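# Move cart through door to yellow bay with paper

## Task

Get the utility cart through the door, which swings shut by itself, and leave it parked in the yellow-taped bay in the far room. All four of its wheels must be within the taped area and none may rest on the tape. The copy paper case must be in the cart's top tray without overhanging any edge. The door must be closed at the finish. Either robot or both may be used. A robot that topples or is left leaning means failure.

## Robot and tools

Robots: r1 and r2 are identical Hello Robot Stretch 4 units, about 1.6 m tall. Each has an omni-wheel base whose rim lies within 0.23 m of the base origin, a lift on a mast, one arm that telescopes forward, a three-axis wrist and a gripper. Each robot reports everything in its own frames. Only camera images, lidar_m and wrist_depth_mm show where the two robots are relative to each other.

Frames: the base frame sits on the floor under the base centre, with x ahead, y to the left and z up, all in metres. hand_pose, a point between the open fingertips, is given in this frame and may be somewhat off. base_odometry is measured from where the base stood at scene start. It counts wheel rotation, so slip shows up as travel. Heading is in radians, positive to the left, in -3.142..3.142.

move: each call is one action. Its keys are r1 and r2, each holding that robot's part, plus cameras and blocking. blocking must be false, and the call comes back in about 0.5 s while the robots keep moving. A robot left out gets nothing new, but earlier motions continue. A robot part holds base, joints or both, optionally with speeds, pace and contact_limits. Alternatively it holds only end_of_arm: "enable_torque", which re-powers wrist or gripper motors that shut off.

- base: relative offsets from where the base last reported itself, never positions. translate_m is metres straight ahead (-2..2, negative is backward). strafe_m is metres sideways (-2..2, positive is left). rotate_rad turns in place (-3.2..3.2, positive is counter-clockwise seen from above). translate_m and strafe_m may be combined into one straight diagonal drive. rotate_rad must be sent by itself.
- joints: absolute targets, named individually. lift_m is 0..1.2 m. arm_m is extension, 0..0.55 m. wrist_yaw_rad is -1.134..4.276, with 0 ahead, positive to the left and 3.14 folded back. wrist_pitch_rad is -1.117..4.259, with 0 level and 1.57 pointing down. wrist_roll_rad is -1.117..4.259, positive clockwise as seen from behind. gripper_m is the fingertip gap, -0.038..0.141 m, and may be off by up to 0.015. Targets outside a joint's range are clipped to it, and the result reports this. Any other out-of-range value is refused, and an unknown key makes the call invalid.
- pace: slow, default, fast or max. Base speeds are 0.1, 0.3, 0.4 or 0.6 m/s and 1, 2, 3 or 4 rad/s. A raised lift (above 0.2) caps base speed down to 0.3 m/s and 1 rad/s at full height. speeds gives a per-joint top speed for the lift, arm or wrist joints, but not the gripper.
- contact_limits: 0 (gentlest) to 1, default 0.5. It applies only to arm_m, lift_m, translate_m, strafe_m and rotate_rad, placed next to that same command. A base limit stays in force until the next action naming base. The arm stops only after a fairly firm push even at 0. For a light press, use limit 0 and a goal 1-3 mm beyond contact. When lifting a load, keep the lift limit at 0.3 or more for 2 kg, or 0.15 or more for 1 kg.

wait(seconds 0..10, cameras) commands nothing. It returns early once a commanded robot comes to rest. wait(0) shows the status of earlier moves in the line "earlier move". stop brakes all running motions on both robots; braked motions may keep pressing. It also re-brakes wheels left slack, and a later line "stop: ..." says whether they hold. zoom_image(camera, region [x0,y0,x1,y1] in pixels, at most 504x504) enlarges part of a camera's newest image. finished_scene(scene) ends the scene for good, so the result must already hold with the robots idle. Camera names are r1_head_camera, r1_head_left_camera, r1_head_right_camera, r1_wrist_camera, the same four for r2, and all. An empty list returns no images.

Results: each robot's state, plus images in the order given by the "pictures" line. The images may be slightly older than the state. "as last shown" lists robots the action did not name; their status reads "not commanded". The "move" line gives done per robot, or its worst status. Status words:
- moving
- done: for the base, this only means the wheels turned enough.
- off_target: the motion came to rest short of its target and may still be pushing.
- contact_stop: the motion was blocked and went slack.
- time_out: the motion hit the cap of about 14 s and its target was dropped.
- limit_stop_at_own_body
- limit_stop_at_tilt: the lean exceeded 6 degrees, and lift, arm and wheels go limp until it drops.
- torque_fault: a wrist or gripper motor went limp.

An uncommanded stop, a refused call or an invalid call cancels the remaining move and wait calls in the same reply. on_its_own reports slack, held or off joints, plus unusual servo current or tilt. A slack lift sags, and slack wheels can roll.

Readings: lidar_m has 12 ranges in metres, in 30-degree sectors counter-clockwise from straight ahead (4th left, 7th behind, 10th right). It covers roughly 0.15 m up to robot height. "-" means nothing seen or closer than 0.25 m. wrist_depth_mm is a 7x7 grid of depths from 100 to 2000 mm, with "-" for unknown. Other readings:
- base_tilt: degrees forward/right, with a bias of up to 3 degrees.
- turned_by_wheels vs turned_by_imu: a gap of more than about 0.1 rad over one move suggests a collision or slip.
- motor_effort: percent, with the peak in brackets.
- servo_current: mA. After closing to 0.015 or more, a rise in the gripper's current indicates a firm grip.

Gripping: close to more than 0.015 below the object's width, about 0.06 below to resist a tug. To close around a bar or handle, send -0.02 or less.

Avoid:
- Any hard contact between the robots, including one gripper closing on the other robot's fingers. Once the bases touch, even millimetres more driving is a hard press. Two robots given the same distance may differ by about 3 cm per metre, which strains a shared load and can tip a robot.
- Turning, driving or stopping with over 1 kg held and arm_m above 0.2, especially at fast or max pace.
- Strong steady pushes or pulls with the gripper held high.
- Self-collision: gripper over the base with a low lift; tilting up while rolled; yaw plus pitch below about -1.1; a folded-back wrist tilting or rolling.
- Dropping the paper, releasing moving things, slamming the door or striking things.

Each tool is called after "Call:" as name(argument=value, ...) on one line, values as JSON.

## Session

Call:
move(blocking=false)

Scene clock: 0.00 s.
r1.base_odometry: x=+0.000 y=+0.000 heading=+0.000
r1.turned_by_wheels: +0.000
r1.turned_by_imu: +0.000
r1.base_tilt: forward=-1.6 right=+1.3
r1.lidar_m: 0.96 1.73 2.02 2.40 3.92 1.60 0.85 0.77 0.78 0.89 0.77 0.78
r1.base_status: not commanded
r1.joint_positions: lift_m=+0.124 arm_m=+0.000 wrist_yaw_rad=+3.194 wrist_pitch_rad=+0.002 wrist_roll_rad=+0.000 gripper_m=+0.056
r1.joint_status: not commanded
r1.measured_speeds: all 0
r1.motor_effort: lift_m=+19 arm_m=-4 wheel_0=-2 wheel_1=+1 wheel_2=+0
r1.servo_current: wrist_yaw_rad=59 wrist_pitch_rad=46 wrist_roll_rad=46 gripper_m=39
r1.hand_pose: x=-0.1216 y=+0.0722 z=+0.3019 quat_wxyz=(-0.026, -0.001, +0.000, +1.000) (m; r1's base frame)
r1.wrist_depth_mm: - 135 - - - - - / - 123 135 - - - - / - 121 191 - - - - / 110 136 194 - - - - / 137 - - - 1618 - - / 226 - 190 1098 188 1160 1118 / 224 163 750 798 768 768 759
r2.base_odometry: x=+0.000 y=+0.000 heading=+0.000
r2.turned_by_wheels: +0.000
r2.turned_by_imu: +0.000
r2.base_tilt: forward=-0.6 right=+0.1
r2.lidar_m: 1.29 1.32 1.58 2.33 2.36 2.78 1.41 1.41 2.77 2.39 2.42 1.48
r2.base_status: not commanded
r2.joint_positions: lift_m=+0.200 arm_m=+0.000 wrist_yaw_rad=+3.211 wrist_pitch_rad=+0.001 wrist_roll_rad=+0.000 gripper_m=+0.056
r2.joint_status: not commanded
r2.measured_speeds: all 0
r2.motor_effort: lift_m=+18 arm_m=-4 wheel_0=-1 wheel_1=+1 wheel_2=+1
r2.servo_current: wrist_yaw_rad=46 wrist_pitch_rad=39 wrist_roll_rad=52 gripper_m=52
r2.hand_pose: x=-0.1229 y=+0.0671 z=+0.3779 quat_wxyz=(-0.035, -0.001, +0.000, +0.999) (m; r2's base frame)
r2.wrist_depth_mm: - - 137 - - - - / - - 137 - - - - / - 109 138 - - - - / - 140 175 - - - - / 214 - - - - - - / 213 1281 196 1255 190 1336 1182 / 208 243 866 - - 854 878
pictures: r1_head_camera, r1_head_left_camera, r1_head_right_camera, r1_wrist_camera, r2_head_camera, r2_head_left_camera, r2_head_right_camera, r2_wrist_camera
Images, in order (width x height): r1_head_camera 420x560, r1_head_left_camera 420x672, r1_head_right_camera 420x672, r1_wrist_camera 616x392, r2_head_camera 420x560, r2_head_left_camera 420x672, r2_head_right_camera 420x672, r2_wrist_camera 616x392.

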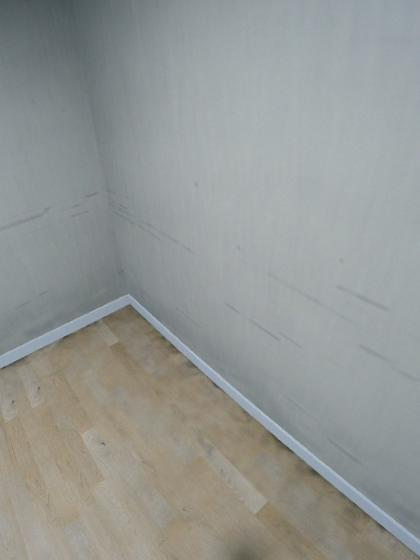

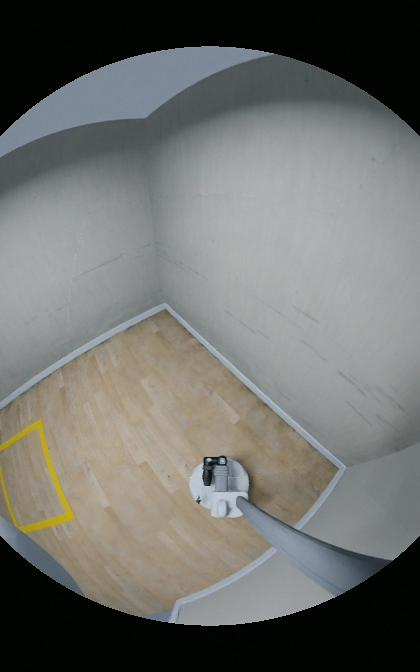

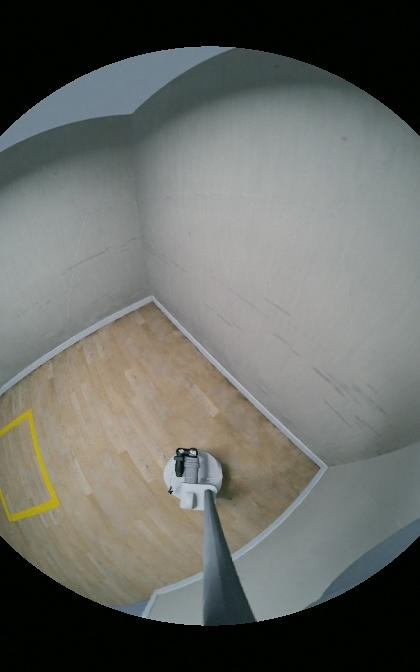

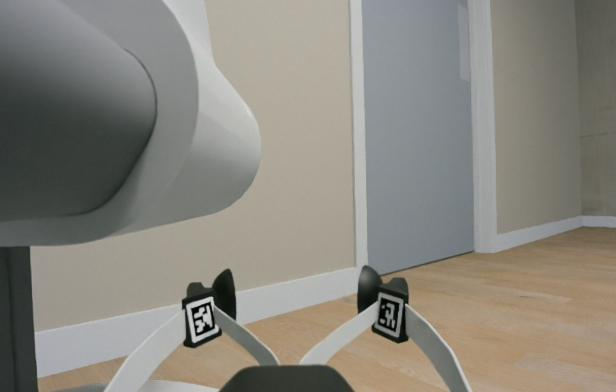

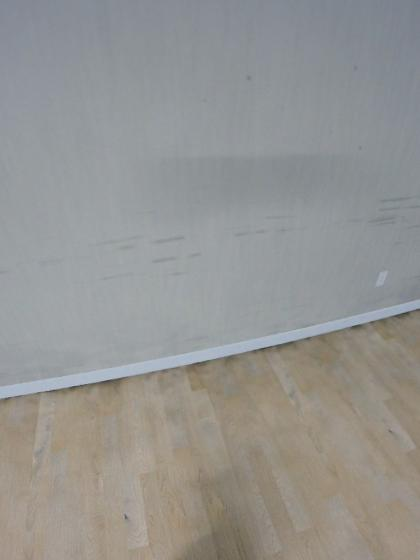

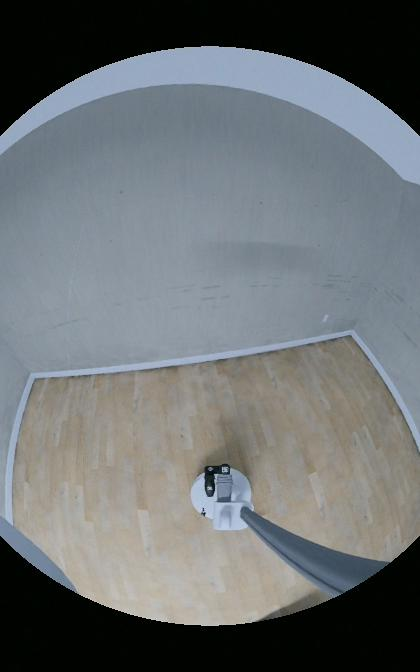

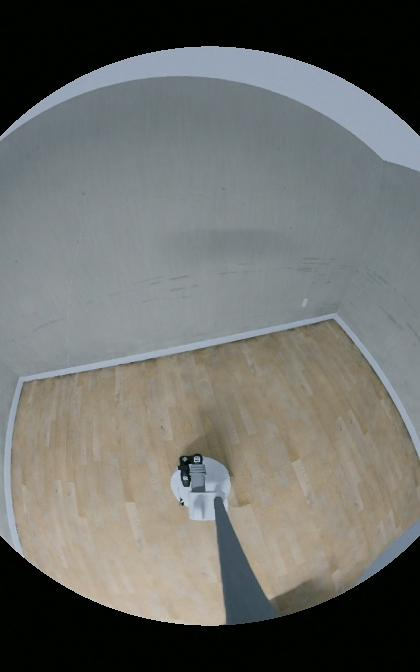

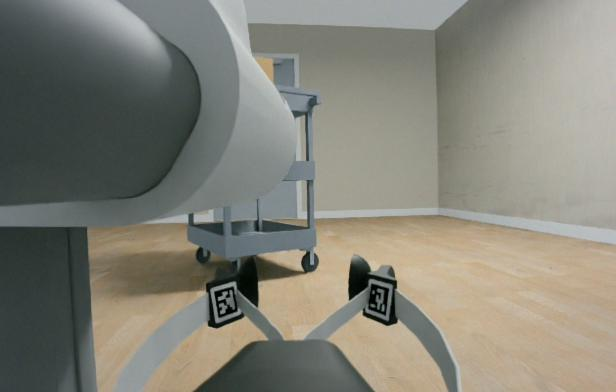

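Call:
move(blocking=false, r1={"base":{"rotate_rad":2.3},"joints":{"lift_m":0.6},"pace":"fast"}, r2={"base":{"rotate_rad":-2.9},"joints":{"lift_m":0.6},"pace":"fast"}, cameras=[])

Call:
wait(seconds=3, cameras=[])

Call:
move(blocking=false, r1={"joints":{"wrist_yaw_rad":0}}, r2={"joints":{"wrist_yaw_rad":0}}, cameras=[])

Call:
wait(seconds=2.5)

Scene clock: 25.00 s.
move: r1 moving; r2 moving
r1.base_odometry: x=+0.000 y=+0.000 heading=+0.379
r1.turned_by_wheels: +0.379
r1.turned_by_imu: +0.380
r1.base_tilt: forward=-1.6 right=+1.3
r1.lidar_m: 1.35 2.02 2.22 3.48 2.07 0.95 0.78 0.74 0.86 0.79 0.72 0.87
r1.base_status: rotate_rad moving
r1.joint_positions: lift_m=+0.187 arm_m=+0.000 wrist_yaw_rad=+3.194 wrist_pitch_rad=+0.002 wrist_roll_rad=+0.000 gripper_m=+0.056
r1.joint_status: lift_m moving
r1.measured_speeds: translate_m=+0.001 strafe_m=-0.001 rotate_rad=+1.461 lift_m=+0.244 arm_m=+0.000 wrist_yaw_rad=+0.000 wrist_pitch_rad=+0.000 wrist_roll_rad=+0.000
r1.motor_effort: lift_m=+25(28) arm_m=-4(4) wheel_0=-9(11) wheel_1=-8(9) wheel_2=-8(9)
r1.servo_current: wrist_yaw_rad=46(59) wrist_pitch_rad=39(52) wrist_roll_rad=33(65) gripper_m=39(46)
r1.hand_pose: x=-0.1216 y=+0.0722 z=+0.3649 quat_wxyz=(-0.026, -0.001, +0.000, +1.000) (m; r1's base frame)
r1.wrist_depth_mm: - 135 - - - - - / - 123 135 - - 1205 - / - 121 192 - - 1229 - / 111 136 195 - - 1205 - / 137 - - - - 1205 - / 216 - 190 - 188 1182 1308 / 223 151 189 143 854 866 917
r2.base_odometry: x=+0.000 y=+0.000 heading=-0.379
r2.turned_by_wheels: -0.379
r2.turned_by_imu: -0.367
r2.base_tilt: forward=-0.7 right=+0.0
r2.lidar_m: 1.41 1.28 1.36 1.78 2.35 2.35 3.14 1.40 3.75 2.54 2.39 2.03
r2.base_status: rotate_rad moving
r2.joint_positions: lift_m=+0.263 arm_m=+0.000 wrist_yaw_rad=+3.211 wrist_pitch_rad=+0.001 wrist_roll_rad=+0.000 gripper_m=+0.056
r2.joint_status: lift_m moving
r2.measured_speeds: translate_m=-0.001 strafe_m=+0.001 rotate_rad=-1.461 lift_m=+0.244 arm_m=+0.000 wrist_yaw_rad=+0.000 wrist_pitch_rad=+0.000 wrist_roll_rad=+0.000
r2.motor_effort: lift_m=+24(25) arm_m=-4(4) wheel_0=+13(13) wheel_1=+11(12) wheel_2=+12(12)
r2.servo_current: wrist_yaw_rad=52(52) wrist_pitch_rad=46(46) wrist_roll_rad=52(65) gripper_m=46(52)
r2.hand_pose: x=-0.1229 y=+0.0671 z=+0.4410 quat_wxyz=(-0.035, -0.001, +0.000, +0.999) (m; r2's base frame)
r2.wrist_depth_mm: - - 137 - - - - / - - 137 - - - - / - 110 138 - - - - / - 140 176 - - - - / 215 - - - - - - / 213 1430 195 1499 190 1537 1336 / 208 242 1060 - - 1025 991
pictures: none
No camera images: "cameras" was empty.

Scene clock: 26.77 s.
earlier move: r1 done; r2 done
r1.base_odometry: x=+0.000 y=+0.000 heading=+2.300
r1.turned_by_wheels: +1.920
r1.turned_by_imu: +1.932
r1.base_tilt: forward=-1.6 right=+1.3
r1.lidar_m: 3.29 1.11 0.79 0.73 0.79 0.81 0.75 0.81 1.09 2.02 2.10 2.84
r1.base_status: done
r1.joint_positions: lift_m=+0.600 arm_m=+0.000 wrist_yaw_rad=+3.194 wrist_pitch_rad=+0.002 wrist_roll_rad=+0.000 gripper_m=+0.056
r1.joint_status: all done
r1.measured_speeds: all 0
r1.motor_effort: lift_m=+24(28) arm_m=-4(4) wheel_0=-2(11) wheel_1=-1(10) wheel_2=+0(10)
r1.servo_current: wrist_yaw_rad=46(65) wrist_pitch_rad=46(52) wrist_roll_rad=39(65) gripper_m=46(52)
r1.hand_pose: x=-0.1216 y=+0.0722 z=+0.7772 quat_wxyz=(-0.026, -0.001, +0.000, +1.000) (m; r1's base frame)
r1.wrist_depth_mm: - 135 - - - - - / - 121 135 - - - - / - 120 187 - - - - / 110 136 193 - - - - / 137 - - - - - - / 215 - 191 - 188 - - / - 140 - 137 - - -
r2.base_odometry: x=+0.000 y=+0.000 heading=-2.900
r2.turned_by_wheels: -2.521
r2.turned_by_imu: -2.454
r2.base_tilt: forward=-0.7 right=+0.0
r2.lidar_m: 1.39 3.29 2.45 2.37 1.81 1.35 1.30 1.37 1.94 2.32 2.44 3.44
r2.base_status: done
r2.joint_positions: lift_m=+0.600 arm_m=+0.000 wrist_yaw_rad=+3.211 wrist_pitch_rad=+0.001 wrist_roll_rad=+0.000 gripper_m=+0.056
r2.joint_status: all done
r2.measured_speeds: all 0
r2.motor_effort: lift_m=+21(26) arm_m=-4(4) wheel_0=+3(15) wheel_1=+1(14) wheel_2=+2(12)
r2.servo_current: wrist_yaw_rad=39(52) wrist_pitch_rad=46(46) wrist_roll_rad=52(65) gripper_m=46(52)
r2.hand_pose: x=-0.1228 y=+0.0671 z=+0.7777 quat_wxyz=(-0.035, -0.001, +0.000, +0.999) (m; r2's base frame)
r2.wrist_depth_mm: - - 137 - - - - / - 107 137 - - - - / - 113 138 235 - - - / - 140 164 - - - - / 216 - - - - - - / 214 - 189 - 188 - - / 211 122 - - - - -
wait: 1.77 of 3 s (r1 and r2 have come to rest)
pictures: none
No camera images: "cameras" was empty.

Scene clock: 27.27 s.
move: r1 moving; r2 moving
r1.base_odometry: x=+0.000 y=+0.000 heading=+2.300
r1.turned_by_wheels: +0.000
r1.turned_by_imu: +0.000
r1.base_tilt: forward=-1.6 right=+1.3
r1.lidar_m: 3.29 1.10 0.80 0.74 0.78 0.81 0.76 0.81 1.11 2.02 2.09 2.84
r1.base_status: not commanded
r1.joint_positions: lift_m=+0.600 arm_m=+0.000 wrist_yaw_rad=+2.607 wrist_pitch_rad=+0.002 wrist_roll_rad=+0.000 gripper_m=+0.056
r1.joint_status: wrist_yaw_rad moving
r1.measured_speeds: translate_m=+0.000 strafe_m=+0.000 rotate_rad=+0.000 lift_m=+0.000 arm_m=+0.000 wrist_yaw_rad=-1.822 wrist_pitch_rad=+0.000 wrist_roll_rad=+0.000
r1.motor_effort: lift_m=+24(24) arm_m=-4(4) wheel_0=-2(2) wheel_1=-1(2) wheel_2=+0(0)
r1.servo_current: wrist_yaw_rad=78(111) wrist_pitch_rad=39(46) wrist_roll_rad=52(59) gripper_m=39(46)
r1.hand_pose: x=-0.0328 y=+0.2221 z=+0.7772 quat_wxyz=(+0.264, -0.001, +0.000, +0.965) (m; r1's base frame)
r1.wrist_depth_mm: - - - - - - - / - - - - - - - / - - - - - - - / - - - - - - - / - - - - - - - / - - 191 - 187 - - / - 141 - 137 - - -
r2.base_odometry: x=+0.000 y=+0.000 heading=-2.900
r2.turned_by_wheels: +0.000
r2.turned_by_imu: +0.000
r2.base_tilt: forward=-0.7 right=+0.1
r2.lidar_m: 1.39 3.32 2.46 2.37 1.79 1.37 1.31 1.38 1.94 2.33 2.46 3.45
r2.base_status: not commanded
r2.joint_positions: lift_m=+0.600 arm_m=+0.000 wrist_yaw_rad=+2.650 wrist_pitch_rad=+0.001 wrist_roll_rad=+0.000 gripper_m=+0.056
r2.joint_status: wrist_yaw_rad moving
r2.measured_speeds: translate_m=+0.000 strafe_m=+0.000 rotate_rad=+0.000 lift_m=+0.000 arm_m=+0.000 wrist_yaw_rad=-1.737 wrist_pitch_rad=+0.000 wrist_roll_rad=+0.000
r2.motor_effort: lift_m=+21(21) arm_m=-4(4) wheel_0=+3(3) wheel_1=+1(1) wheel_2=+1(2)
r2.servo_current: wrist_yaw_rad=98(150) wrist_pitch_rad=39(46) wrist_roll_rad=39(59) gripper_m=52(52)
r2.hand_pose: x=-0.0419 y=+0.2133 z=+0.7777 quat_wxyz=(+0.244, -0.001, +0.000, +0.970) (m; r2's base frame)
r2.wrist_depth_mm: - - - - - - - / - - - - - - - / 236 - - - - - - / - - - - - - - / - - - - - - - / - - 189 - 188 - - / - - - - - 1661 1661
pictures: none
No camera images: "cameras" was empty.

Scene clock: 29.17 s.
earlier move: r1 done; r2 moving
r1.base_odometry: x=+0.000 y=+0.000 heading=+2.300
r1.turned_by_wheels: +0.000
r1.turned_by_imu: +0.000
r1.base_tilt: forward=-1.6 right=+1.3
r1.lidar_m: 3.30 1.11 0.79 0.74 0.78 0.83 0.77 0.81 1.11 2.02 2.07 2.85
r1.base_status: not commanded
r1.joint_positions: lift_m=+0.600 arm_m=+0.000 wrist_yaw_rad=+0.003 wrist_pitch_rad=+0.002 wrist_roll_rad=+0.000 gripper_m=+0.056
r1.joint_status: all done
r1.measured_speeds: all 0
r1.motor_effort: lift_m=+24(24) arm_m=-2(4) wheel_0=-1(2) wheel_1=-1(2) wheel_2=+0(0)
r1.servo_current: wrist_yaw_rad=59(111) wrist_pitch_rad=39(46) wrist_roll_rad=59(65) gripper_m=33(52)
r1.hand_pose: x=+0.4595 y=-0.0867 z=+0.7772 quat_wxyz=(+1.000, +0.000, +0.001, +0.001) (m; r1's base frame)
r1.wrist_depth_mm: - - - - - - - / 1708 - - - - - - / 1661 - - - - - - / - - - - - - - / - - - - - - - / - - 193 - 187 - - / - 1756 1708 143 1808 1708 1808
r2.base_odometry: x=+0.000 y=+0.000 heading=-2.900
r2.turned_by_wheels: +0.000
r2.turned_by_imu: +0.000
r2.base_tilt: forward=-0.7 right=+0.1
r2.lidar_m: 1.39 3.32 2.49 2.39 1.81 1.38 1.32 1.41 1.97 2.33 2.46 3.46
r2.base_status: not commanded
r2.joint_positions: lift_m=+0.600 arm_m=+0.000 wrist_yaw_rad=+0.003 wrist_pitch_rad=+0.001 wrist_roll_rad=+0.000 gripper_m=+0.056
r2.joint_status: wrist_yaw_rad moving
r2.measured_speeds: all 0
r2.motor_effort: lift_m=+21(21) arm_m=-4(4) wheel_0=+2(3) wheel_1=+1(1) wheel_2=+2(2)
r2.servo_current: wrist_yaw_rad=0(150) wrist_pitch_rad=46(46) wrist_roll_rad=46(59) gripper_m=52(59)
r2.hand_pose: x=+0.4596 y=-0.0866 z=+0.7777 quat_wxyz=(+1.000, +0.000, +0.001, +0.001) (m; r2's base frame)
r2.wrist_depth_mm: - - - - - - - / - - - - - - - / - - - 1499 - - - / - - - - - - - / - - - 1921 - - - / - - 194 1255 190 - - / 1756 1708 1756 - - 1661 1708
wait: 1.90 of 2.5 s (r1 has come to rest)
pictures: r1_head_camera, r1_head_left_camera, r1_head_right_camera, r1_wrist_camera, r2_head_camera, r2_head_left_camera, r2_head_right_camera, r2_wrist_camera
Images, in order (width x height): r1_head_camera 420x560, r1_head_left_camera 420x672, r1_head_right_camera 420x672, r1_wrist_camera 616x392, r2_head_camera 420x560, r2_head_left_camera 420x672, r2_head_right_camera 420x672, r2_wrist_camera 616x392.

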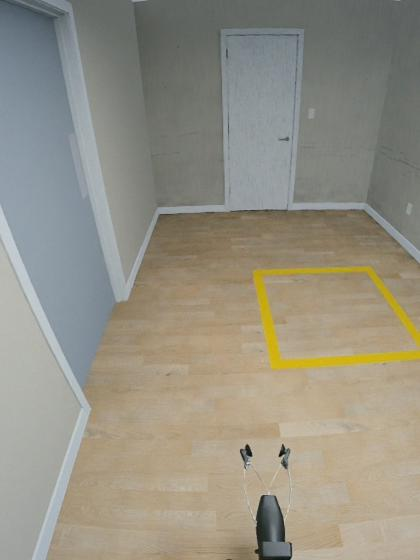

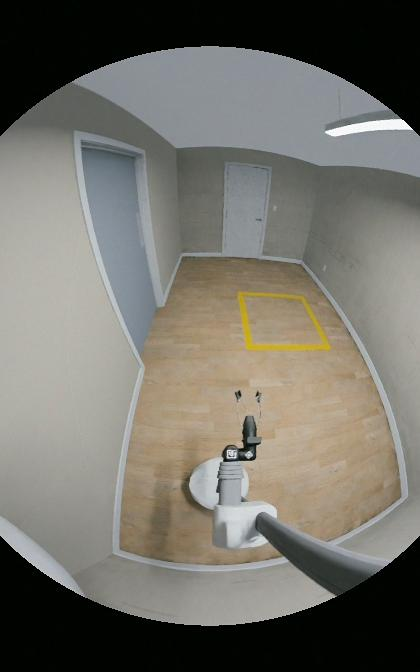

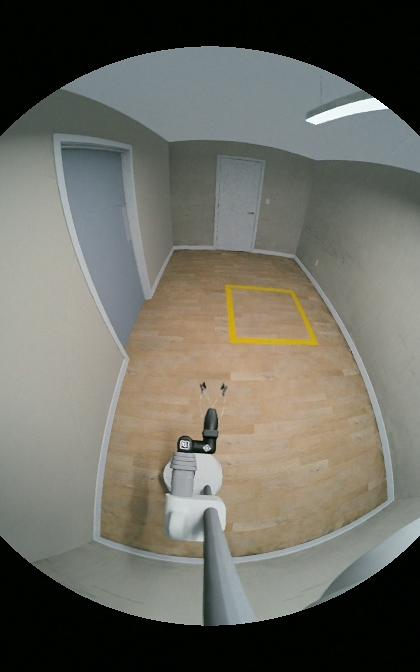

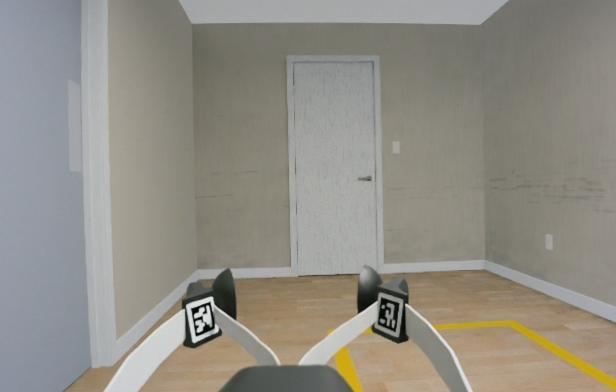

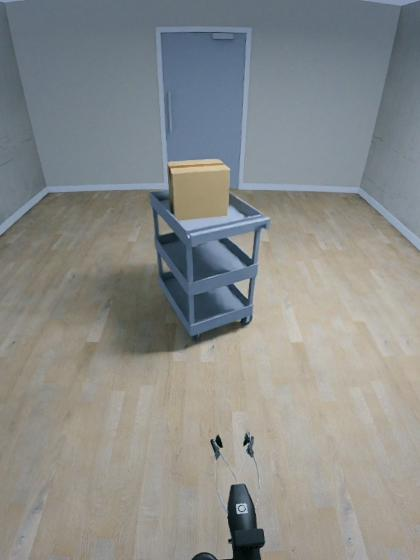

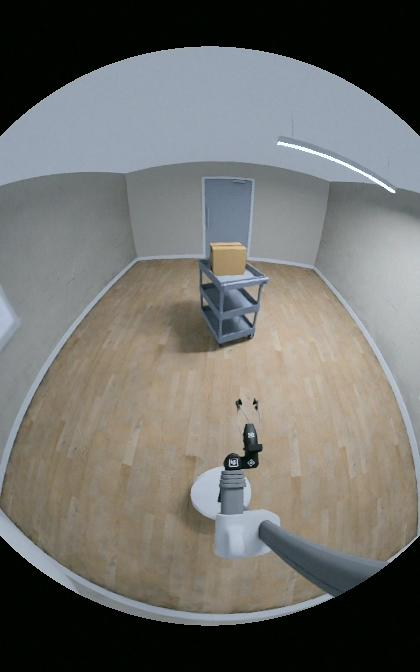

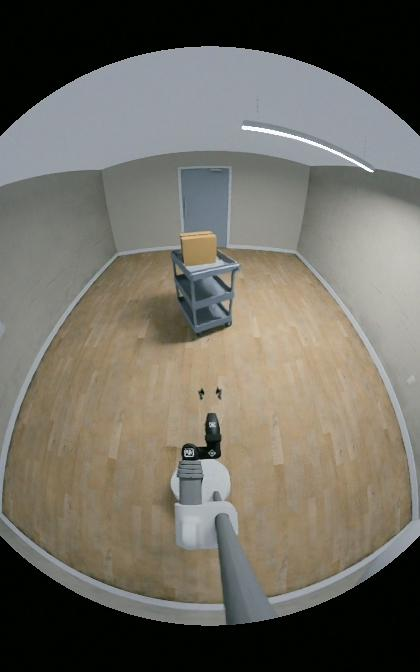

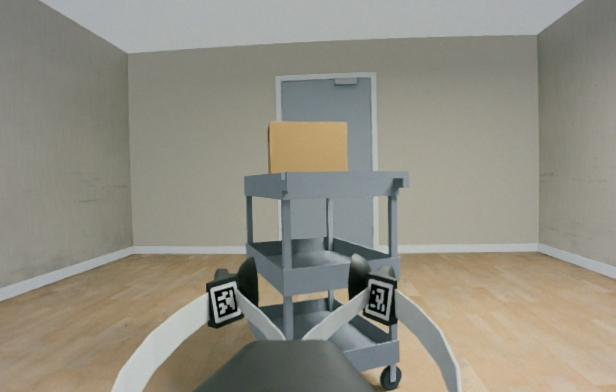

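Call:
zoom_image(camera="r2_head_camera", region=[130, 140, 300, 350])

Call:
zoom_image(camera="r2_wrist_camera", region=[200, 60, 460, 392])

Scaled by 2.400 from the camera's 420x560 image, which has a finer 1200x1600 frame.

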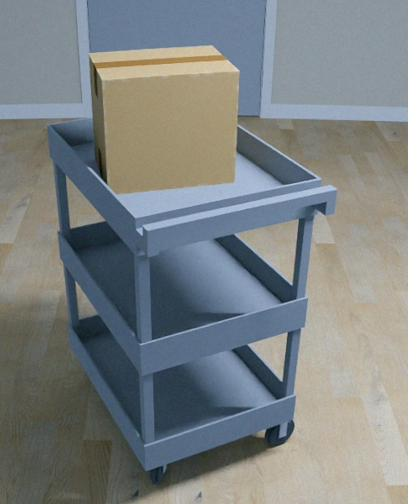

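Scaled by 1.518.

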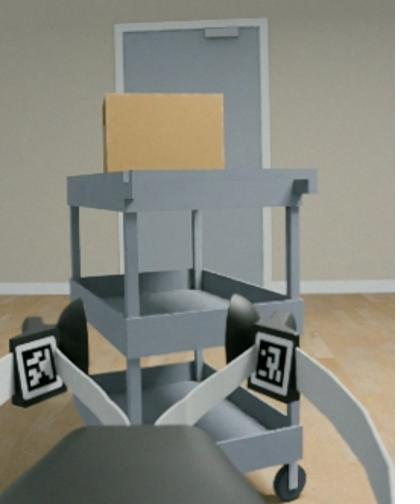

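Call:
move(blocking=false, r1={"base":{"translate_m":1.62},"pace":"fast"}, r2={"base":{"translate_m":1.9,"strafe_m":0.9},"joints":{"lift_m":0.92,"gripper_m":0.1},"pace":"fast"}, cameras=[])

Call:
wait(seconds=5, cameras=[])

Call:
wait(seconds=5, cameras=["r2_head_camera"])

Scene clock: 98.30 s.
earlier move: r2 done
move: r1 moving; r2 moving
r1.base_odometry: x=-0.034 y=+0.037 heading=+2.300
r1.turned_by_wheels: +0.000
r1.turned_by_imu: +0.000
r1.base_tilt: forward=-1.6 right=+1.3
r1.lidar_m: 3.28 1.09 0.79 0.74 0.77 0.89 0.82 0.87 1.15 2.01 2.09 2.79
r1.base_status: translate_m moving
r1.joint_positions: lift_m=+0.600 arm_m=+0.000 wrist_yaw_rad=+0.002 wrist_pitch_rad=+0.002 wrist_roll_rad=+0.000 gripper_m=+0.056
r1.joint_status: not commanded
r1.measured_speeds: translate_m=+0.195 strafe_m=+0.000 rotate_rad=-0.005 lift_m=+0.000 arm_m=+0.000 wrist_yaw_rad=+0.000 wrist_pitch_rad=+0.000 wrist_roll_rad=+0.000
r1.motor_effort: lift_m=+24(24) arm_m=+4(4) wheel_0=+8(9) wheel_1=+9(9) wheel_2=-14(14)
r1.servo_current: wrist_yaw_rad=59(65) wrist_pitch_rad=33(46) wrist_roll_rad=46(65) gripper_m=46(46)
r1.hand_pose: x=+0.4595 y=-0.0867 z=+0.7772 quat_wxyz=(+1.000, +0.000, +0.001, +0.001) (m; r1's base frame)
r1.wrist_depth_mm: - - - - - - - / 1708 - - - - - - / 1661 - - - - - - / 1756 - - - - - - / 1708 - - - - - - / - - 194 - 187 - - / - 1708 1756 143 1863 1618 1863
r2.base_odometry: x=-0.043 y=-0.035 heading=-2.899
r2.turned_by_wheels: +0.000
r2.turned_by_imu: +0.001
r2.base_tilt: forward=-0.7 right=+0.1
r2.lidar_m: 1.36 3.27 2.42 2.34 1.89 1.42 1.35 1.43 2.05 2.35 2.47 1.59
r2.base_status: translate_m moving; strafe_m moving
r2.joint_positions: lift_m=+0.663 arm_m=+0.000 wrist_yaw_rad=+0.003 wrist_pitch_rad=+0.001 wrist_roll_rad=+0.000 gripper_m=+0.075
r2.joint_status: lift_m moving; gripper_m moving; the others done
r2.measured_speeds: translate_m=+0.194 strafe_m=+0.092 rotate_rad=+0.001 lift_m=+0.243 arm_m=+0.000 wrist_yaw_rad=+0.000 wrist_pitch_rad=+0.000 wrist_roll_rad=+0.000
r2.motor_effort: lift_m=+26(26) arm_m=-4(4) wheel_0=+5(9) wheel_1=+13(14) wheel_2=-14(15)
r2.servo_current: wrist_yaw_rad=52(52) wrist_pitch_rad=39(46) wrist_roll_rad=46(52) gripper_m=104(104)
r2.hand_pose: x=+0.4595 y=-0.0867 z=+0.8410 quat_wxyz=(+1.000, +0.000, +0.001, +0.001) (m; r2's base frame)
r2.wrist_depth_mm: - - - - - - - / - - - - - - - / - - - 1464 - - - / - - - 1464 - - - / - - - - - - - / - - 190 1182 189 - - / 1863 1756 1808 - 1808 1661 1756
pictures: none
No camera images: "cameras" was empty.

Scene clock: 103.13 s.
earlier move: r1 done; r2 moving
r1.base_odometry: x=-1.079 y=+1.208 heading=+2.300
r1.turned_by_wheels: +0.000
r1.turned_by_imu: +0.000
r1.base_tilt: forward=-1.6 right=+1.2
r1.lidar_m: 2.31 1.16 0.91 0.85 0.91 1.10 2.39 2.48 2.11 1.98 2.05 2.41
r1.base_status: done
r1.joint_positions: lift_m=+0.600 arm_m=+0.000 wrist_yaw_rad=+0.002 wrist_pitch_rad=+0.002 wrist_roll_rad=+0.000 gripper_m=+0.056
r1.joint_status: not commanded
r1.measured_speeds: all 0
r1.motor_effort: lift_m=+24(24) arm_m=+4(4) wheel_0=+1(10) wheel_1=+0(10) wheel_2=+2(14)
r1.servo_current: wrist_yaw_rad=52(78) wrist_pitch_rad=39(52) wrist_roll_rad=39(65) gripper_m=39(46)
r1.hand_pose: x=+0.4595 y=-0.0867 z=+0.7772 quat_wxyz=(+1.000, +0.000, +0.001, +0.001) (m; r1's base frame)
r1.wrist_depth_mm: - - - - - - - / - - - - - - - / - - - - - - - / - - - - - - - / - - - - - - - / - - 193 - 189 - - / - 164 1708 153 1808 1708 1808
r2.base_odometry: x=-1.513 y=-1.235 heading=-2.899
r2.turned_by_wheels: +0.000
r2.turned_by_imu: +0.003
r2.base_tilt: forward=-0.7 right=+0.1
r2.lidar_m: 2.76 2.05 1.58 1.50 1.60 2.21 3.06 3.22 0.78 0.60 0.58 2.82
r2.base_status: translate_m moving; strafe_m moving
r2.joint_positions: lift_m=+0.920 arm_m=+0.000 wrist_yaw_rad=+0.003 wrist_pitch_rad=+0.001 wrist_roll_rad=+0.000 gripper_m=+0.100
r2.joint_status: all done
r2.measured_speeds: translate_m=+0.339 strafe_m=+0.161 rotate_rad=+0.001 lift_m=+0.000 arm_m=+0.000 wrist_yaw_rad=+0.000 wrist_pitch_rad=+0.000 wrist_roll_rad=+0.000
r2.motor_effort: lift_m=+21(26) arm_m=-4(4) wheel_0=+3(9) wheel_1=+4(14) wheel_2=-7(15)
r2.servo_current: wrist_yaw_rad=52(65) wrist_pitch_rad=33(52) wrist_roll_rad=46(59) gripper_m=52(104)
r2.hand_pose: x=+0.4595 y=-0.0867 z=+1.0977 quat_wxyz=(+1.000, +0.000, +0.001, +0.001) (m; r2's base frame)
r2.wrist_depth_mm: - - - - - - - / - - - - - - - / - - - - - - - / - - - - - - - / - - - - - - - / - - 195 - 195 - - / - - - - - - -
wait: 4.83 of 5 s (r1 has come to rest)
pictures: none
No camera images: "cameras" was empty.

Scene clock: 104.27 s.
earlier move: r2 done
r1.base_odometry: x=-1.079 y=+1.208 heading=+2.300
r1.turned_by_wheels: +0.000
r1.turned_by_imu: +0.000
r1.base_tilt: forward=-1.6 right=+1.3
r1.lidar_m: 2.30 1.13 0.91 0.86 0.90 1.12 2.38 2.47 2.10 1.98 2.05 2.42
r1.base_status: done
r1.joint_positions: lift_m=+0.600 arm_m=+0.000 wrist_yaw_rad=+0.002 wrist_pitch_rad=+0.002 wrist_roll_rad=+0.000 gripper_m=+0.056
r1.joint_status: not commanded
r1.measured_speeds: all 0
r1.motor_effort: lift_m=+24(24) arm_m=+4(4) wheel_0=+1(10) wheel_1=+0(10) wheel_2=+2(14)
r1.servo_current: wrist_yaw_rad=65(78) wrist_pitch_rad=46(52) wrist_roll_rad=59(65) gripper_m=39(46)
r1.hand_pose: x=+0.4595 y=-0.0867 z=+0.7772 quat_wxyz=(+1.000, +0.000, +0.001, +0.001) (m; r1's base frame)
r1.wrist_depth_mm: - - - - - - - / - - - - - - - / - - - - - - - / - - - - - - - / - - - - - - - / - - 194 - 187 - - / - 164 1808 153 1756 1661 1756
r2.base_odometry: x=-1.629 y=-1.330 heading=-2.899
r2.turned_by_wheels: +0.000
r2.turned_by_imu: +0.001
r2.base_tilt: forward=-0.7 right=+0.1
r2.lidar_m: 2.62 1.97 1.51 1.44 1.52 2.13 3.20 3.33 0.80 0.61 0.94 2.72
r2.base_status: done
r2.joint_positions: lift_m=+0.920 arm_m=+0.000 wrist_yaw_rad=+0.003 wrist_pitch_rad=+0.001 wrist_roll_rad=+0.000 gripper_m=+0.100
r2.joint_status: all done
r2.measured_speeds: all 0
r2.motor_effort: lift_m=+21(26) arm_m=-4(5) wheel_0=+4(10) wheel_1=+2(14) wheel_2=-2(15)
r2.servo_current: wrist_yaw_rad=52(65) wrist_pitch_rad=39(52) wrist_roll_rad=46(59) gripper_m=52(104)
r2.hand_pose: x=+0.4595 y=-0.0867 z=+1.0977 quat_wxyz=(+1.000, +0.000, +0.001, +0.001) (m; r2's base frame)
r2.wrist_depth_mm: - - - - - - - / - - - - - - - / - - - - - - - / - - - - - - - / - - - - - - - / - - 194 - 195 - - / - - - - - - -
wait: 1.13 of 5 s (r2 has come to rest)
pictures: r2_head_camera
Images, in order (width x height): r2_head_camera 420x560.

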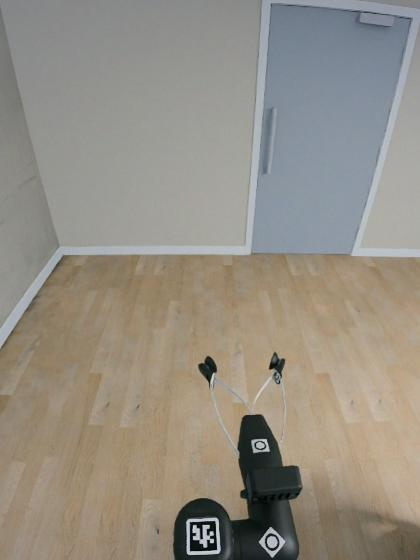

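Call:
move(blocking=false, r2={"base":{"translate_m":1.75,"strafe_m":-0.37},"pace":"fast"}, r1={"base":{"rotate_rad":1.57},"pace":"default"}, cameras=[])

Call:
wait(seconds=3, cameras=[])

Call:
wait(seconds=5, cameras=["r2_head_camera","r2_wrist_camera","r1_head_camera"])

Scene clock: 116.47 s.
move: r1 moving; r2 moving
r1.base_odometry: x=-1.079 y=+1.208 heading=+2.552
r1.turned_by_wheels: +0.252
r1.turned_by_imu: +0.253
r1.base_tilt: forward=-1.6 right=+1.3
r1.lidar_m: 1.72 0.92 0.86 0.88 0.94 1.52 2.39 2.35 2.00 2.00 2.30 2.30
r1.base_status: rotate_rad moving
r1.joint_positions: lift_m=+0.600 arm_m=+0.000 wrist_yaw_rad=+0.002 wrist_pitch_rad=+0.002 wrist_roll_rad=+0.000 gripper_m=+0.056
r1.joint_status: not commanded
r1.measured_speeds: translate_m=+0.001 strafe_m=-0.001 rotate_rad=+0.974 lift_m=+0.000 arm_m=+0.000 wrist_yaw_rad=+0.000 wrist_pitch_rad=+0.000 wrist_roll_rad=+0.000
r1.motor_effort: lift_m=+24(24) arm_m=+4(4) wheel_0=-6(10) wheel_1=-7(9) wheel_2=-6(8)
r1.servo_current: wrist_yaw_rad=46(59) wrist_pitch_rad=46(52) wrist_roll_rad=65(65) gripper_m=39(39)
r1.hand_pose: x=+0.4595 y=-0.0868 z=+0.7772 quat_wxyz=(+1.000, +0.000, +0.001, +0.001) (m; r1's base frame)
r1.wrist_depth_mm: - - - - - - 1863 / - - - - - - 1863 / - - - - - - 1863 / - - - - - - 1863 / - - - - - - 1808 / - - 190 - 187 - 1983 / - 151 1661 153 1808 1618 1756
r2.base_odometry: x=-1.670 y=-1.331 heading=-2.899
r2.turned_by_wheels: +0.000
r2.turned_by_imu: +0.001
r2.base_tilt: forward=-0.7 right=+0.0
r2.lidar_m: 2.56 1.99 1.49 1.43 1.54 2.15 3.23 3.35 0.72 0.59 3.45 2.68
r2.base_status: translate_m moving; strafe_m moving
r2.joint_positions: lift_m=+0.920 arm_m=+0.000 wrist_yaw_rad=+0.003 wrist_pitch_rad=+0.001 wrist_roll_rad=+0.000 gripper_m=+0.100
r2.joint_status: not commanded
r2.measured_speeds: translate_m=+0.156 strafe_m=-0.034 rotate_rad=+0.003 lift_m=+0.000 arm_m=+0.000 wrist_yaw_rad=+0.000 wrist_pitch_rad=+0.000 wrist_roll_rad=+0.000
r2.motor_effort: lift_m=+21(21) arm_m=-4(4) wheel_0=+6(14) wheel_1=+6(7) wheel_2=-14(14)
r2.servo_current: wrist_yaw_rad=52(52) wrist_pitch_rad=46(46) wrist_roll_rad=52(52) gripper_m=52(52)
r2.hand_pose: x=+0.4595 y=-0.0867 z=+1.0977 quat_wxyz=(+1.000, +0.000, +0.001, +0.001) (m; r2's base frame)
r2.wrist_depth_mm: - - - - - - - / - - - - - - - / - - - - - - - / - - - - - - - / - - - - - - - / - - 195 - 195 - - / - - - - - - -
pictures: none
No camera images: "cameras" was empty.

Scene clock: 118.03 s.
earlier move: r1 done; r2 moving
r1.base_odometry: x=-1.079 y=+1.208 heading=-2.413
r1.turned_by_wheels: +1.317
r1.turned_by_imu: +1.325
r1.base_tilt: forward=-1.6 right=+1.3
r1.lidar_m: 0.87 0.92 1.11 2.36 2.47 2.11 1.98 2.09 2.43 2.33 1.19 0.92
r1.base_status: done
r1.joint_positions: lift_m=+0.600 arm_m=+0.000 wrist_yaw_rad=+0.002 wrist_pitch_rad=+0.002 wrist_roll_rad=+0.000 gripper_m=+0.056
r1.joint_status: not commanded
r1.measured_speeds: all 0
r1.motor_effort: lift_m=+23(24) arm_m=-1(4) wheel_0=-2(10) wheel_1=-1(10) wheel_2=+0(8)
r1.servo_current: wrist_yaw_rad=46(72) wrist_pitch_rad=33(52) wrist_roll_rad=46(65) gripper_m=46(46)
r1.hand_pose: x=+0.4595 y=-0.0868 z=+0.7772 quat_wxyz=(+1.000, +0.000, +0.001, +0.001) (m; r1's base frame)
r1.wrist_depth_mm: - - - - - 654 - / - - - - - 661 591 / - - - - - 668 591 / - - - - - 627 591 / - - - - - 668 597 / - - 190 - 188 676 591 / - 140 - 137 - - 597
r2.base_odometry: x=-2.198 y=-1.349 heading=-2.899
r2.turned_by_wheels: +0.000
r2.turned_by_imu: +0.001
r2.base_tilt: forward=-0.6 right=+0.1
r2.lidar_m: 2.06 2.12 1.59 1.52 1.62 2.29 3.82 0.74 0.67 3.21 2.85 2.16
r2.base_status: translate_m moving; strafe_m moving
r2.joint_positions: lift_m=+0.920 arm_m=+0.000 wrist_yaw_rad=+0.003 wrist_pitch_rad=+0.001 wrist_roll_rad=+0.000 gripper_m=+0.100
r2.joint_status: not commanded
r2.measured_speeds: translate_m=+0.377 strafe_m=-0.079 rotate_rad=-0.001 lift_m=+0.000 arm_m=+0.000 wrist_yaw_rad=+0.000 wrist_pitch_rad=+0.000 wrist_roll_rad=+0.000
r2.motor_effort: lift_m=+21(21) arm_m=-4(4) wheel_0=+4(14) wheel_1=+5(8) wheel_2=-9(16)
r2.servo_current: wrist_yaw_rad=52(52) wrist_pitch_rad=39(46) wrist_roll_rad=39(59) gripper_m=52(59)
r2.hand_pose: x=+0.4595 y=-0.0867 z=+1.0977 quat_wxyz=(+1.000, +0.000, +0.001, +0.001) (m; r2's base frame)
r2.wrist_depth_mm: - - - - - - - / 1921 - - - - - - / 1921 - - - - - - / 1921 - - - - - - / 1863 - - - - - - / - - 188 - 184 - - / - - - - - - -
wait: 1.57 of 3 s (r1 has come to rest)
pictures: none
No camera images: "cameras" was empty.

Scene clock: 122.10 s.
earlier move: r2 done
r1.base_odometry: x=-1.079 y=+1.208 heading=-2.413
r1.turned_by_wheels: +0.000
r1.turned_by_imu: +0.000
r1.base_tilt: forward=-1.6 right=+1.3
r1.lidar_m: 0.87 0.89 1.13 2.38 2.47 2.10 1.98 2.07 2.41 2.34 1.17 0.92
r1.base_status: done
r1.joint_positions: lift_m=+0.600 arm_m=+0.000 wrist_yaw_rad=+0.002 wrist_pitch_rad=+0.002 wrist_roll_rad=+0.000 gripper_m=+0.056
r1.joint_status: not commanded
r1.measured_speeds: all 0
r1.motor_effort: lift_m=+24(24) arm_m=-4(4) wheel_0=-2(10) wheel_1=-1(10) wheel_2=+0(8)
r1.servo_current: wrist_yaw_rad=52(72) wrist_pitch_rad=33(52) wrist_roll_rad=52(65) gripper_m=46(52)
r1.hand_pose: x=+0.4595 y=-0.0868 z=+0.7772 quat_wxyz=(+1.000, +0.000, +0.001, +0.001) (m; r1's base frame)
r1.wrist_depth_mm: - - - - - 661 - / - - - - - 661 591 / - - - - - 661 591 / - - - - - 647 591 / - - - - - 668 591 / - - 190 - 187 668 597 / - 141 - 137 - - 597
r2.base_odometry: x=-3.416 y=-1.391 heading=-2.899
r2.turned_by_wheels: +0.000
r2.turned_by_imu: +0.002
r2.base_tilt: forward=-0.7 right=+0.1
r2.lidar_m: 0.86 0.94 1.32 1.73 1.81 2.55 1.61 1.59 3.11 2.97 1.22 0.83
r2.base_status: done
r2.joint_positions: lift_m=+0.920 arm_m=+0.000 wrist_yaw_rad=+0.003 wrist_pitch_rad=+0.001 wrist_roll_rad=+0.000 gripper_m=+0.100
r2.joint_status: not commanded
r2.measured_speeds: all 0
r2.motor_effort: lift_m=+21(21) arm_m=-4(4) wheel_0=+2(14) wheel_1=+3(8) wheel_2=-1(16)
r2.servo_current: wrist_yaw_rad=52(59) wrist_pitch_rad=46(52) wrist_roll_rad=39(59) gripper_m=52(59)
r2.hand_pose: x=+0.4595 y=-0.0867 z=+1.0977 quat_wxyz=(+1.000, +0.000, +0.001, +0.001) (m; r2's base frame)
r2.wrist_depth_mm: - - - - - - - / - - - - - - - / - - - - 564 - - / - - - - 569 - - / - - - - 564 - - / - - 188 - 187 - - / - - - - - - -
wait: 4.07 of 5 s (r2 has come to rest)
pictures: r1_head_camera, r2_head_camera, r2_wrist_camera
Images, in order (width x height): r1_head_camera 420x560, r2_head_camera 420x560, r2_wrist_camera 616x392.

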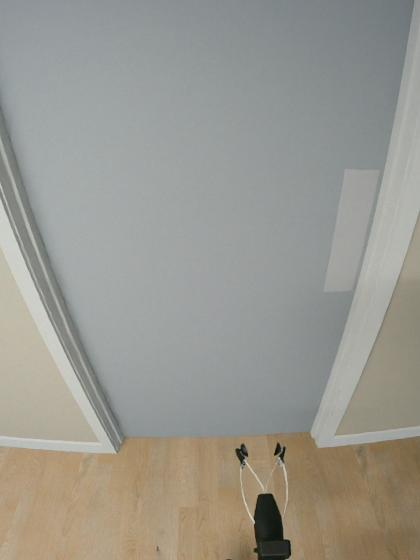

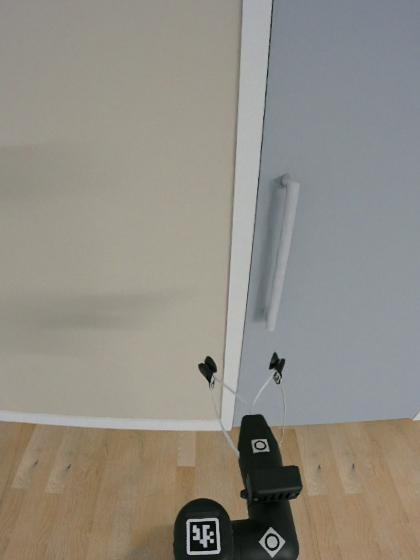

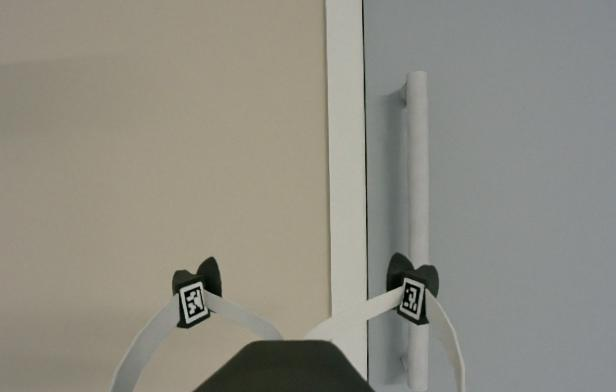

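Call:
move(blocking=false, r2={"base":{"translate_m":0.36,"strafe_m":-0.153},"pace":"default"}, r1={"base":{"strafe_m":-0.08}}, cameras=[])

Call:
wait(seconds=1.5, cameras=[])

Call:
wait(seconds=3, cameras=["r2_head_camera","r2_wrist_camera"])

Scene clock: 133.40 s.
move: r1 moving; r2 moving
r1.base_odometry: x=-1.104 y=+1.235 heading=-2.413
r1.turned_by_wheels: +0.000
r1.turned_by_imu: +0.000
r1.base_tilt: forward=-1.6 right=+1.3
r1.lidar_m: 0.87 0.89 1.11 2.39 2.52 2.09 1.97 2.06 2.40 2.28 1.19 0.89
r1.base_status: strafe_m moving
r1.joint_positions: lift_m=+0.600 arm_m=+0.000 wrist_yaw_rad=+0.002 wrist_pitch_rad=+0.002 wrist_roll_rad=+0.000 gripper_m=+0.056
r1.joint_status: not commanded
r1.measured_speeds: translate_m=+0.000 strafe_m=-0.141 rotate_rad=+0.003 lift_m=+0.000 arm_m=+0.000 wrist_yaw_rad=+0.000 wrist_pitch_rad=+0.000 wrist_roll_rad=+0.000
r1.motor_effort: lift_m=+24(24) arm_m=-4(4) wheel_0=+10(10) wheel_1=-10(11) wheel_2=+0(1)
r1.servo_current: wrist_yaw_rad=65(65) wrist_pitch_rad=46(46) wrist_roll_rad=59(65) gripper_m=39(46)
r1.hand_pose: x=+0.4595 y=-0.0868 z=+0.7772 quat_wxyz=(+1.000, +0.000, +0.001, +0.001) (m; r1's base frame)
r1.wrist_depth_mm: - - - - 661 654 - / - - - - 661 661 - / - - - - - 654 - / - - - - - 661 - / - - - - - 661 - / - - 190 - 187 676 - / - 141 - 136 - 603 -
r2.base_odometry: x=-3.450 y=-1.385 heading=-2.899
r2.turned_by_wheels: +0.000
r2.turned_by_imu: +0.001
r2.base_tilt: forward=-0.7 right=+0.1
r2.lidar_m: 0.83 0.91 1.24 1.74 1.84 2.62 1.65 1.56 3.09 2.85 1.18 0.80
r2.base_status: translate_m moving; strafe_m moving
r2.joint_positions: lift_m=+0.920 arm_m=+0.000 wrist_yaw_rad=+0.003 wrist_pitch_rad=+0.001 wrist_roll_rad=+0.000 gripper_m=+0.100
r2.joint_status: not commanded
r2.measured_speeds: translate_m=+0.122 strafe_m=-0.050 rotate_rad=+0.000 lift_m=+0.000 arm_m=+0.000 wrist_yaw_rad=+0.000 wrist_pitch_rad=+0.000 wrist_roll_rad=+0.000
r2.motor_effort: lift_m=+21(21) arm_m=-4(4) wheel_0=+8(11) wheel_1=+5(5) wheel_2=-12(12)
r2.servo_current: wrist_yaw_rad=46(52) wrist_pitch_rad=39(46) wrist_roll_rad=46(65) gripper_m=52(52)
r2.hand_pose: x=+0.4595 y=-0.0867 z=+1.0977 quat_wxyz=(+1.000, +0.000, +0.001, +0.001) (m; r2's base frame)
r2.wrist_depth_mm: - - - - - - - / - - - - 535 - - / - - - - 539 - - / - - - - 621 - - / - - - - 544 - - / - - 189 - 187 - - / - - - - - - -
pictures: none
No camera images: "cameras" was empty.

Scene clock: 134.23 s.
earlier move: r1 done; r2 moving
r1.base_odometry: x=-1.133 y=+1.268 heading=-2.413
r1.turned_by_wheels: +0.000
r1.turned_by_imu: +0.000
r1.base_tilt: forward=-1.6 right=+1.3
r1.lidar_m: 0.87 0.91 1.14 2.46 2.54 2.09 1.97 2.07 2.35 2.24 1.18 0.88
r1.base_status: done
r1.joint_positions: lift_m=+0.600 arm_m=+0.000 wrist_yaw_rad=+0.002 wrist_pitch_rad=+0.002 wrist_roll_rad=+0.000 gripper_m=+0.056
r1.joint_status: not commanded
r1.measured_speeds: all 0
r1.motor_effort: lift_m=+24(24) arm_m=-4(4) wheel_0=+2(10) wheel_1=-1(11) wheel_2=+0(1)
r1.servo_current: wrist_yaw_rad=46(65) wrist_pitch_rad=46(52) wrist_roll_rad=46(65) gripper_m=39(52)
r1.hand_pose: x=+0.4595 y=-0.0868 z=+0.7772 quat_wxyz=(+1.000, +0.000, +0.001, +0.001) (m; r1's base frame)
r1.wrist_depth_mm: - - - - 668 634 - / - - - - 668 640 - / - - - - - 603 - / - - - - - 609 - / - - - - - 615 - / - - 190 - 187 621 - / - 140 - 137 - - -
r2.base_odometry: x=-3.648 y=-1.353 heading=-2.899
r2.turned_by_wheels: +0.000
r2.turned_by_imu: +0.000
r2.base_tilt: forward=-0.7 right=+0.1
r2.lidar_m: 0.60 0.71 1.00 1.81 1.95 2.73 1.78 1.76 3.00 2.25 0.95 0.60
r2.base_status: translate_m moving; strafe_m moving
r2.joint_positions: lift_m=+0.920 arm_m=+0.000 wrist_yaw_rad=+0.003 wrist_pitch_rad=+0.001 wrist_roll_rad=+0.000 gripper_m=+0.100
r2.joint_status: not commanded
r2.measured_speeds: translate_m=+0.275 strafe_m=-0.116 rotate_rad=+0.001 lift_m=+0.000 arm_m=+0.000 wrist_yaw_rad=+0.000 wrist_pitch_rad=+0.000 wrist_roll_rad=+0.000
r2.motor_effort: lift_m=+20(21) arm_m=-4(4) wheel_0=+4(13) wheel_1=+6(7) wheel_2=-9(14)
r2.servo_current: wrist_yaw_rad=46(59) wrist_pitch_rad=39(46) wrist_roll_rad=52(65) gripper_m=52(59)
r2.hand_pose: x=+0.4595 y=-0.0867 z=+1.0977 quat_wxyz=(+1.000, +0.000, +0.001, +0.001) (m; r2's base frame)
r2.wrist_depth_mm: 462 452 445 424 - - - / 462 459 445 427 353 - - / 466 455 445 427 355 - - / 466 462 449 436 362 - - / 473 466 452 439 357 - - / 477 462 196 436 193 - - / 480 469 462 - - - -
wait: 0.83 of 1.5 s (r1 has come to rest)
pictures: none
No camera images: "cameras" was empty.

Scene clock: 135.60 s.
earlier move: r2 done
r1.base_odometry: x=-1.133 y=+1.268 heading=-2.413
r1.turned_by_wheels: +0.000
r1.turned_by_imu: +0.000
r1.base_tilt: forward=-1.6 right=+1.3
r1.lidar_m: 0.87 0.90 1.10 2.46 2.54 2.08 1.97 2.06 2.36 2.24 1.18 0.87
r1.base_status: done
r1.joint_positions: lift_m=+0.600 arm_m=+0.000 wrist_yaw_rad=+0.002 wrist_pitch_rad=+0.002 wrist_roll_rad=+0.000 gripper_m=+0.056
r1.joint_status: not commanded
r1.measured_speeds: all 0
r1.motor_effort: lift_m=+24(24) arm_m=-3(4) wheel_0=+2(10) wheel_1=-1(11) wheel_2=+0(1)
r1.servo_current: wrist_yaw_rad=46(65) wrist_pitch_rad=39(52) wrist_roll_rad=52(72) gripper_m=39(52)
r1.hand_pose: x=+0.4595 y=-0.0868 z=+0.7772 quat_wxyz=(+1.000, +0.000, +0.001, +0.001) (m; r1's base frame)
r1.wrist_depth_mm: - - - - 668 634 - / - - - - 668 640 - / - - - - - 609 - / - - - - - 615 - / - - - - - 615 - / - - 191 - 189 621 - / - 141 - 137 - - -
r2.base_odometry: x=-3.802 y=-1.329 heading=-2.899
r2.turned_by_wheels: +0.000
r2.turned_by_imu: +0.000
r2.base_tilt: forward=-0.7 right=+0.1
r2.lidar_m: 0.45 0.54 0.76 1.85 1.99 2.78 1.87 1.91 2.93 1.75 0.71 0.55
r2.base_status: done
r2.joint_positions: lift_m=+0.920 arm_m=+0.000 wrist_yaw_rad=+0.003 wrist_pitch_rad=+0.001 wrist_roll_rad=+0.000 gripper_m=+0.100
r2.joint_status: not commanded
r2.measured_speeds: all 0
r2.motor_effort: lift_m=+21(21) arm_m=-4(4) wheel_0=+3(13) wheel_1=+4(7) wheel_2=-4(14)
r2.servo_current: wrist_yaw_rad=52(59) wrist_pitch_rad=39(52) wrist_roll_rad=52(65) gripper_m=52(59)
r2.hand_pose: x=+0.4595 y=-0.0867 z=+1.0977 quat_wxyz=(+1.000, +0.000, +0.001, +0.001) (m; r2's base frame)
r2.wrist_depth_mm: 304 300 290 211 281 276 271 / 307 301 294 212 283 278 274 / 309 303 294 214 285 279 276 / 312 306 297 216 287 281 277 / 314 306 297 219 289 283 277 / 317 309 200 214 196 283 281 / 319 310 291 - 291 285 282
wait: 1.37 of 3 s (r2 has come to rest)
pictures: r2_head_camera, r2_wrist_camera
Images, in order (width x height): r2_head_camera 420x560, r2_wrist_camera 616x392.

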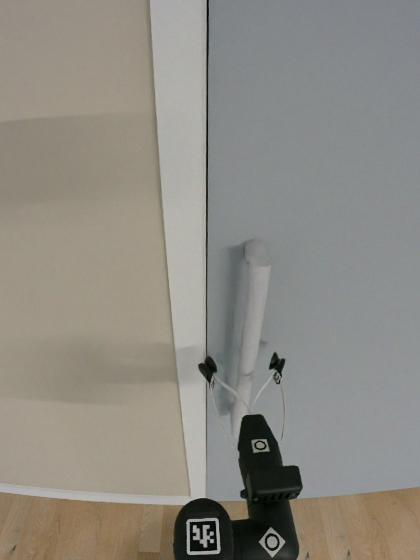

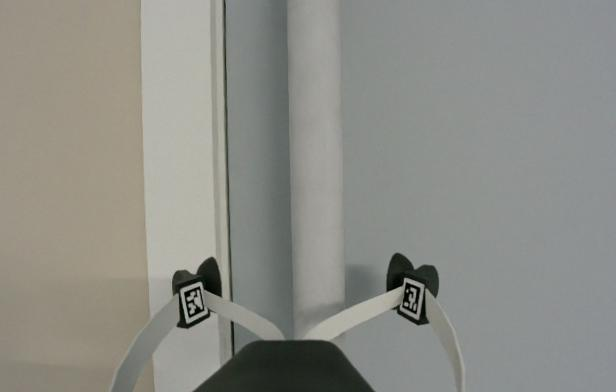

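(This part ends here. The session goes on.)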